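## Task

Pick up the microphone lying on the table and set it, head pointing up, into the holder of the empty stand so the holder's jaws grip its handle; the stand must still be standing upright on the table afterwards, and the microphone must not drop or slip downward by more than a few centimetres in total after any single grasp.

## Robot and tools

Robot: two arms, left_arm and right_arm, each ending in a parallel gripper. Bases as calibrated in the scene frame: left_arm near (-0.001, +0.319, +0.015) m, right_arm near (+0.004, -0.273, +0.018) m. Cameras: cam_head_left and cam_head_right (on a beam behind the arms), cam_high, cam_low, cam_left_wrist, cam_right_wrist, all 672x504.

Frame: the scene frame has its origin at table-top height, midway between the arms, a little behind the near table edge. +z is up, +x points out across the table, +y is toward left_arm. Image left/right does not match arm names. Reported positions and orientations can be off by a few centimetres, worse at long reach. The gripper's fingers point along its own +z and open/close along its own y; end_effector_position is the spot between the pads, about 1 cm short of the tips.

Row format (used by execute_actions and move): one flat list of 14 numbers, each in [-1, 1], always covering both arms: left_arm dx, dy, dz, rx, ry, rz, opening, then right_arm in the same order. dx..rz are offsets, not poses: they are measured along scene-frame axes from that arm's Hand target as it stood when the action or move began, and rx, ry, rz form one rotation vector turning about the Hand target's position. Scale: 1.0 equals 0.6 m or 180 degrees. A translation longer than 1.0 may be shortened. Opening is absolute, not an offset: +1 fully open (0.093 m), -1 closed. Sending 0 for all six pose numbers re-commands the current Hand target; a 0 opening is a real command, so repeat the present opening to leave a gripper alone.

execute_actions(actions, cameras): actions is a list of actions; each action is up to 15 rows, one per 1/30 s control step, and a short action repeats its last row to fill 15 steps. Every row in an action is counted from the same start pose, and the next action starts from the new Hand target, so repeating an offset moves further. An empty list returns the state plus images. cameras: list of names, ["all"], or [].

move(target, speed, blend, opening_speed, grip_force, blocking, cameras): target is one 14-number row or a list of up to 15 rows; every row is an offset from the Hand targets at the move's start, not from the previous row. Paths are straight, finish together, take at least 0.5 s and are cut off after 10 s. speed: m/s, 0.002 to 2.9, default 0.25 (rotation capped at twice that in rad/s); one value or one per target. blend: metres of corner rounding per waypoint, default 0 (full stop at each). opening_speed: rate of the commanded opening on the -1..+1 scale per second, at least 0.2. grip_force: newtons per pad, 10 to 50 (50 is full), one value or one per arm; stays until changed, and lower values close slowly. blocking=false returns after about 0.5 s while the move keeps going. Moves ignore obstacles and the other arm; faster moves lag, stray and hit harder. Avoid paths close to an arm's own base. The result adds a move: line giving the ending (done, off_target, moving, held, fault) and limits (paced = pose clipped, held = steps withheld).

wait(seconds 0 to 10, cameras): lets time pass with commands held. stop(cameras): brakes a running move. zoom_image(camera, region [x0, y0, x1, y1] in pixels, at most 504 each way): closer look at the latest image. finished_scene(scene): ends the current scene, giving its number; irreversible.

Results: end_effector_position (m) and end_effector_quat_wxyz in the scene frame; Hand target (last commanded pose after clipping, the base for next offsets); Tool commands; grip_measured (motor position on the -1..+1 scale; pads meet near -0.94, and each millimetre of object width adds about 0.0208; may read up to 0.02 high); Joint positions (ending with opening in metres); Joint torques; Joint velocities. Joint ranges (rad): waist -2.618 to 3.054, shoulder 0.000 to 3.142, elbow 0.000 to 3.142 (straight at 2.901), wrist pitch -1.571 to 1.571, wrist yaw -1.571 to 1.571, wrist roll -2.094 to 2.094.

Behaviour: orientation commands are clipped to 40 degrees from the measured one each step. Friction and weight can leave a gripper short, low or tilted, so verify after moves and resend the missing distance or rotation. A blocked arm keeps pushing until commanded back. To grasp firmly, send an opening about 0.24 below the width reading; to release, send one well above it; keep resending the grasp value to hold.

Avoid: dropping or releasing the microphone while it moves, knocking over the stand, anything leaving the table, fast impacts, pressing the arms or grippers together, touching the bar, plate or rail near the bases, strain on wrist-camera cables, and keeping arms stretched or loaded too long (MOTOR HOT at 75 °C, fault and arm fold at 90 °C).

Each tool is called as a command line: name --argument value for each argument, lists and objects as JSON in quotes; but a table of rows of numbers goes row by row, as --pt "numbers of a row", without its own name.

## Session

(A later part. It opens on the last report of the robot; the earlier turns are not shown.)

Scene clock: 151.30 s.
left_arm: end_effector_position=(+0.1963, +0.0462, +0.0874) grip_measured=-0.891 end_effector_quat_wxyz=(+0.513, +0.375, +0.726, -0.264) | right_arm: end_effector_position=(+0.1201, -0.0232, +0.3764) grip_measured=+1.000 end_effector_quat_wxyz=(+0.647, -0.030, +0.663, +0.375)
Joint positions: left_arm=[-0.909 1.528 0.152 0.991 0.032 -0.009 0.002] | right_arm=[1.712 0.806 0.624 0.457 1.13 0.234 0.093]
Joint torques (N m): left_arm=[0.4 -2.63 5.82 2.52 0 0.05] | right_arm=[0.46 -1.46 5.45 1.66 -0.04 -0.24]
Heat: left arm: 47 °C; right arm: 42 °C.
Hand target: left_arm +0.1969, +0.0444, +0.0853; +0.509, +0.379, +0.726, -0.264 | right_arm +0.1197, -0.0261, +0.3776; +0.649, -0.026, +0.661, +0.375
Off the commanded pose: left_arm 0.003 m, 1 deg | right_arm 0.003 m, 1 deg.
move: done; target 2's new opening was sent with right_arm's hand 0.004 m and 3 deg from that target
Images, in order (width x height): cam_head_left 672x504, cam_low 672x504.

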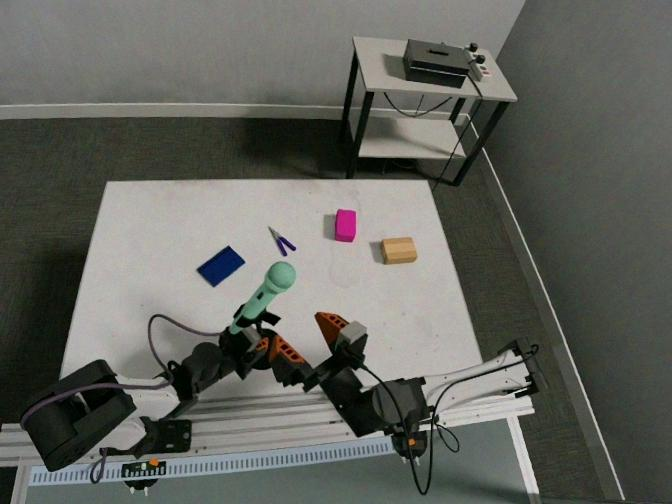

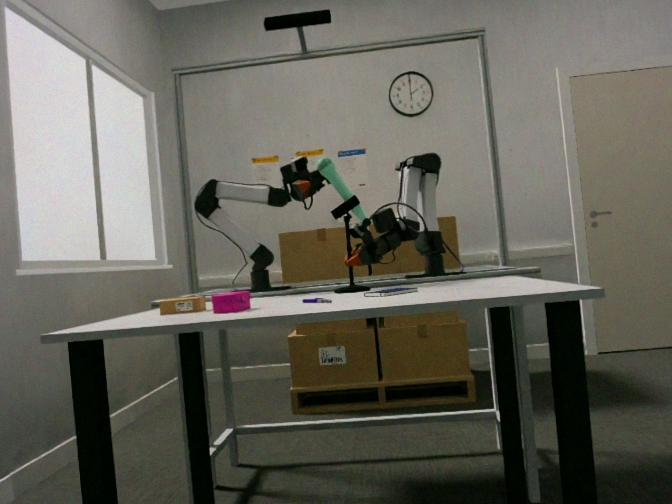

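move --pt "0 0 0 0 0 0 0.5 0 0 0 0 0 0 1" --pt "0 0 -0.03 0 0 0 1 0 0 0 0 0 0 1" --pt "-0.09 0.13 -0.03 0 0 0 1 0 0 0 0 0 0 1" --speed 0.06 --opening_speed 0.5 --cameras '["cam_low","cam_head_left","cam_left_wrist"]'

Scene clock: 162.80 s.
left_arm: end_effector_position=(+0.1427, +0.1209, +0.0687) grip_measured=+0.999 end_effector_quat_wxyz=(+0.439, +0.399, +0.772, -0.230) | right_arm: end_effector_position=(+0.1201, -0.0233, +0.3766) grip_measured=+1.000 end_effector_quat_wxyz=(+0.648, -0.030, +0.663, +0.375)
Joint positions: left_arm=[-0.881 0.676 0.014 0.083 0.064 0.01 0.093] | right_arm=[1.713 0.806 0.624 0.459 1.13 0.232 0.093]
Joint torques (N m): left_arm=[0.91 -0.31 7.49 2.4 0 0.11] | right_arm=[0.51 -1.46 5.45 1.67 -0.02 -0.18]
Heat: left arm: 48 °C; right arm: 43 °C.
Hand target: left_arm +0.1428, +0.1223, +0.0674; +0.509, +0.379, +0.726, -0.264 | right_arm +0.1196, -0.0261, +0.3776; +0.649, -0.026, +0.661, +0.375
Off the commanded pose: left_arm 0.002 m, 11 deg | right_arm 0.003 m, 1 deg.
joint sent to its limit (left arm) — joint 3 (elbow), lower limit, where the elbow is as bent as it goes. The joint targets are off in orientation, not in position.
move: off_target (left_arm)
camera_calibration:
cam_left_wrist: T_world_to_cam=[[-0.805306, -0.592668, 0.0150981, 0.183022], [-0.497475, 0.661668, -0.560994, 0.0694227], [0.322493, -0.459283, -0.827682, 0.151227], [0, 0, 0, 1]] pos_world=[0.133155, 0.131993, 0.16135]
Images, in order (width x height): cam_head_left 672x504, cam_low 672x504, cam_left_wrist 672x504.

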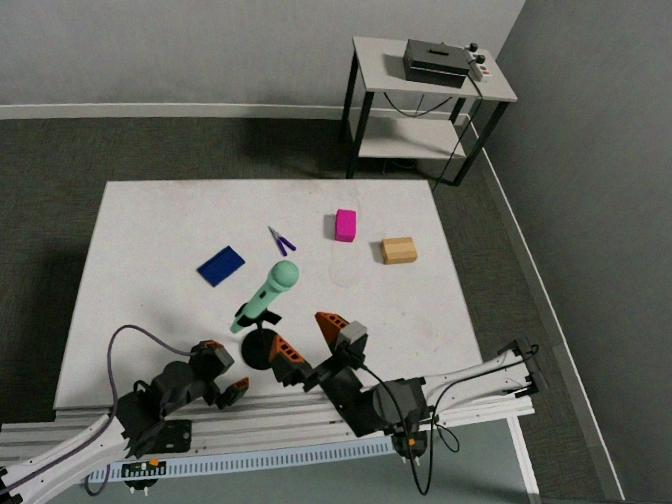

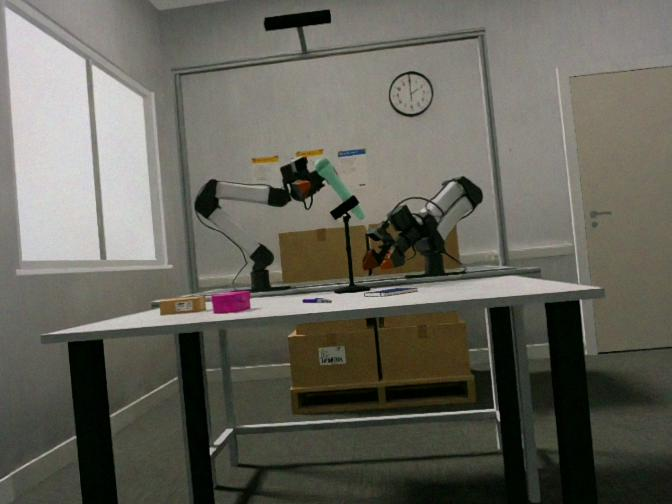

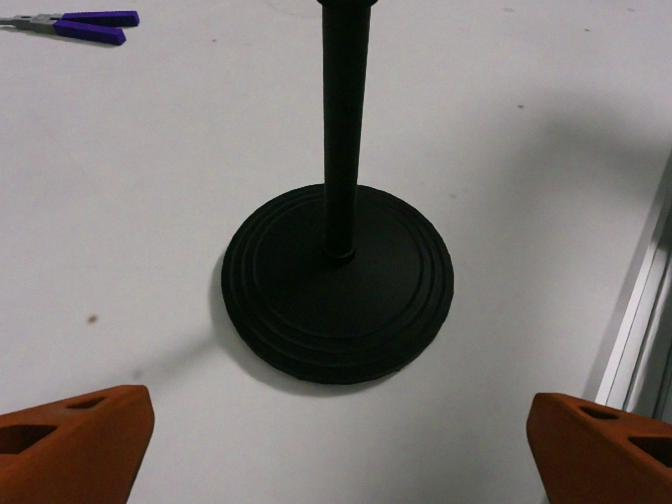

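Standing, mic held.

finished_scene --scene 2

The scene is finished: the task was done.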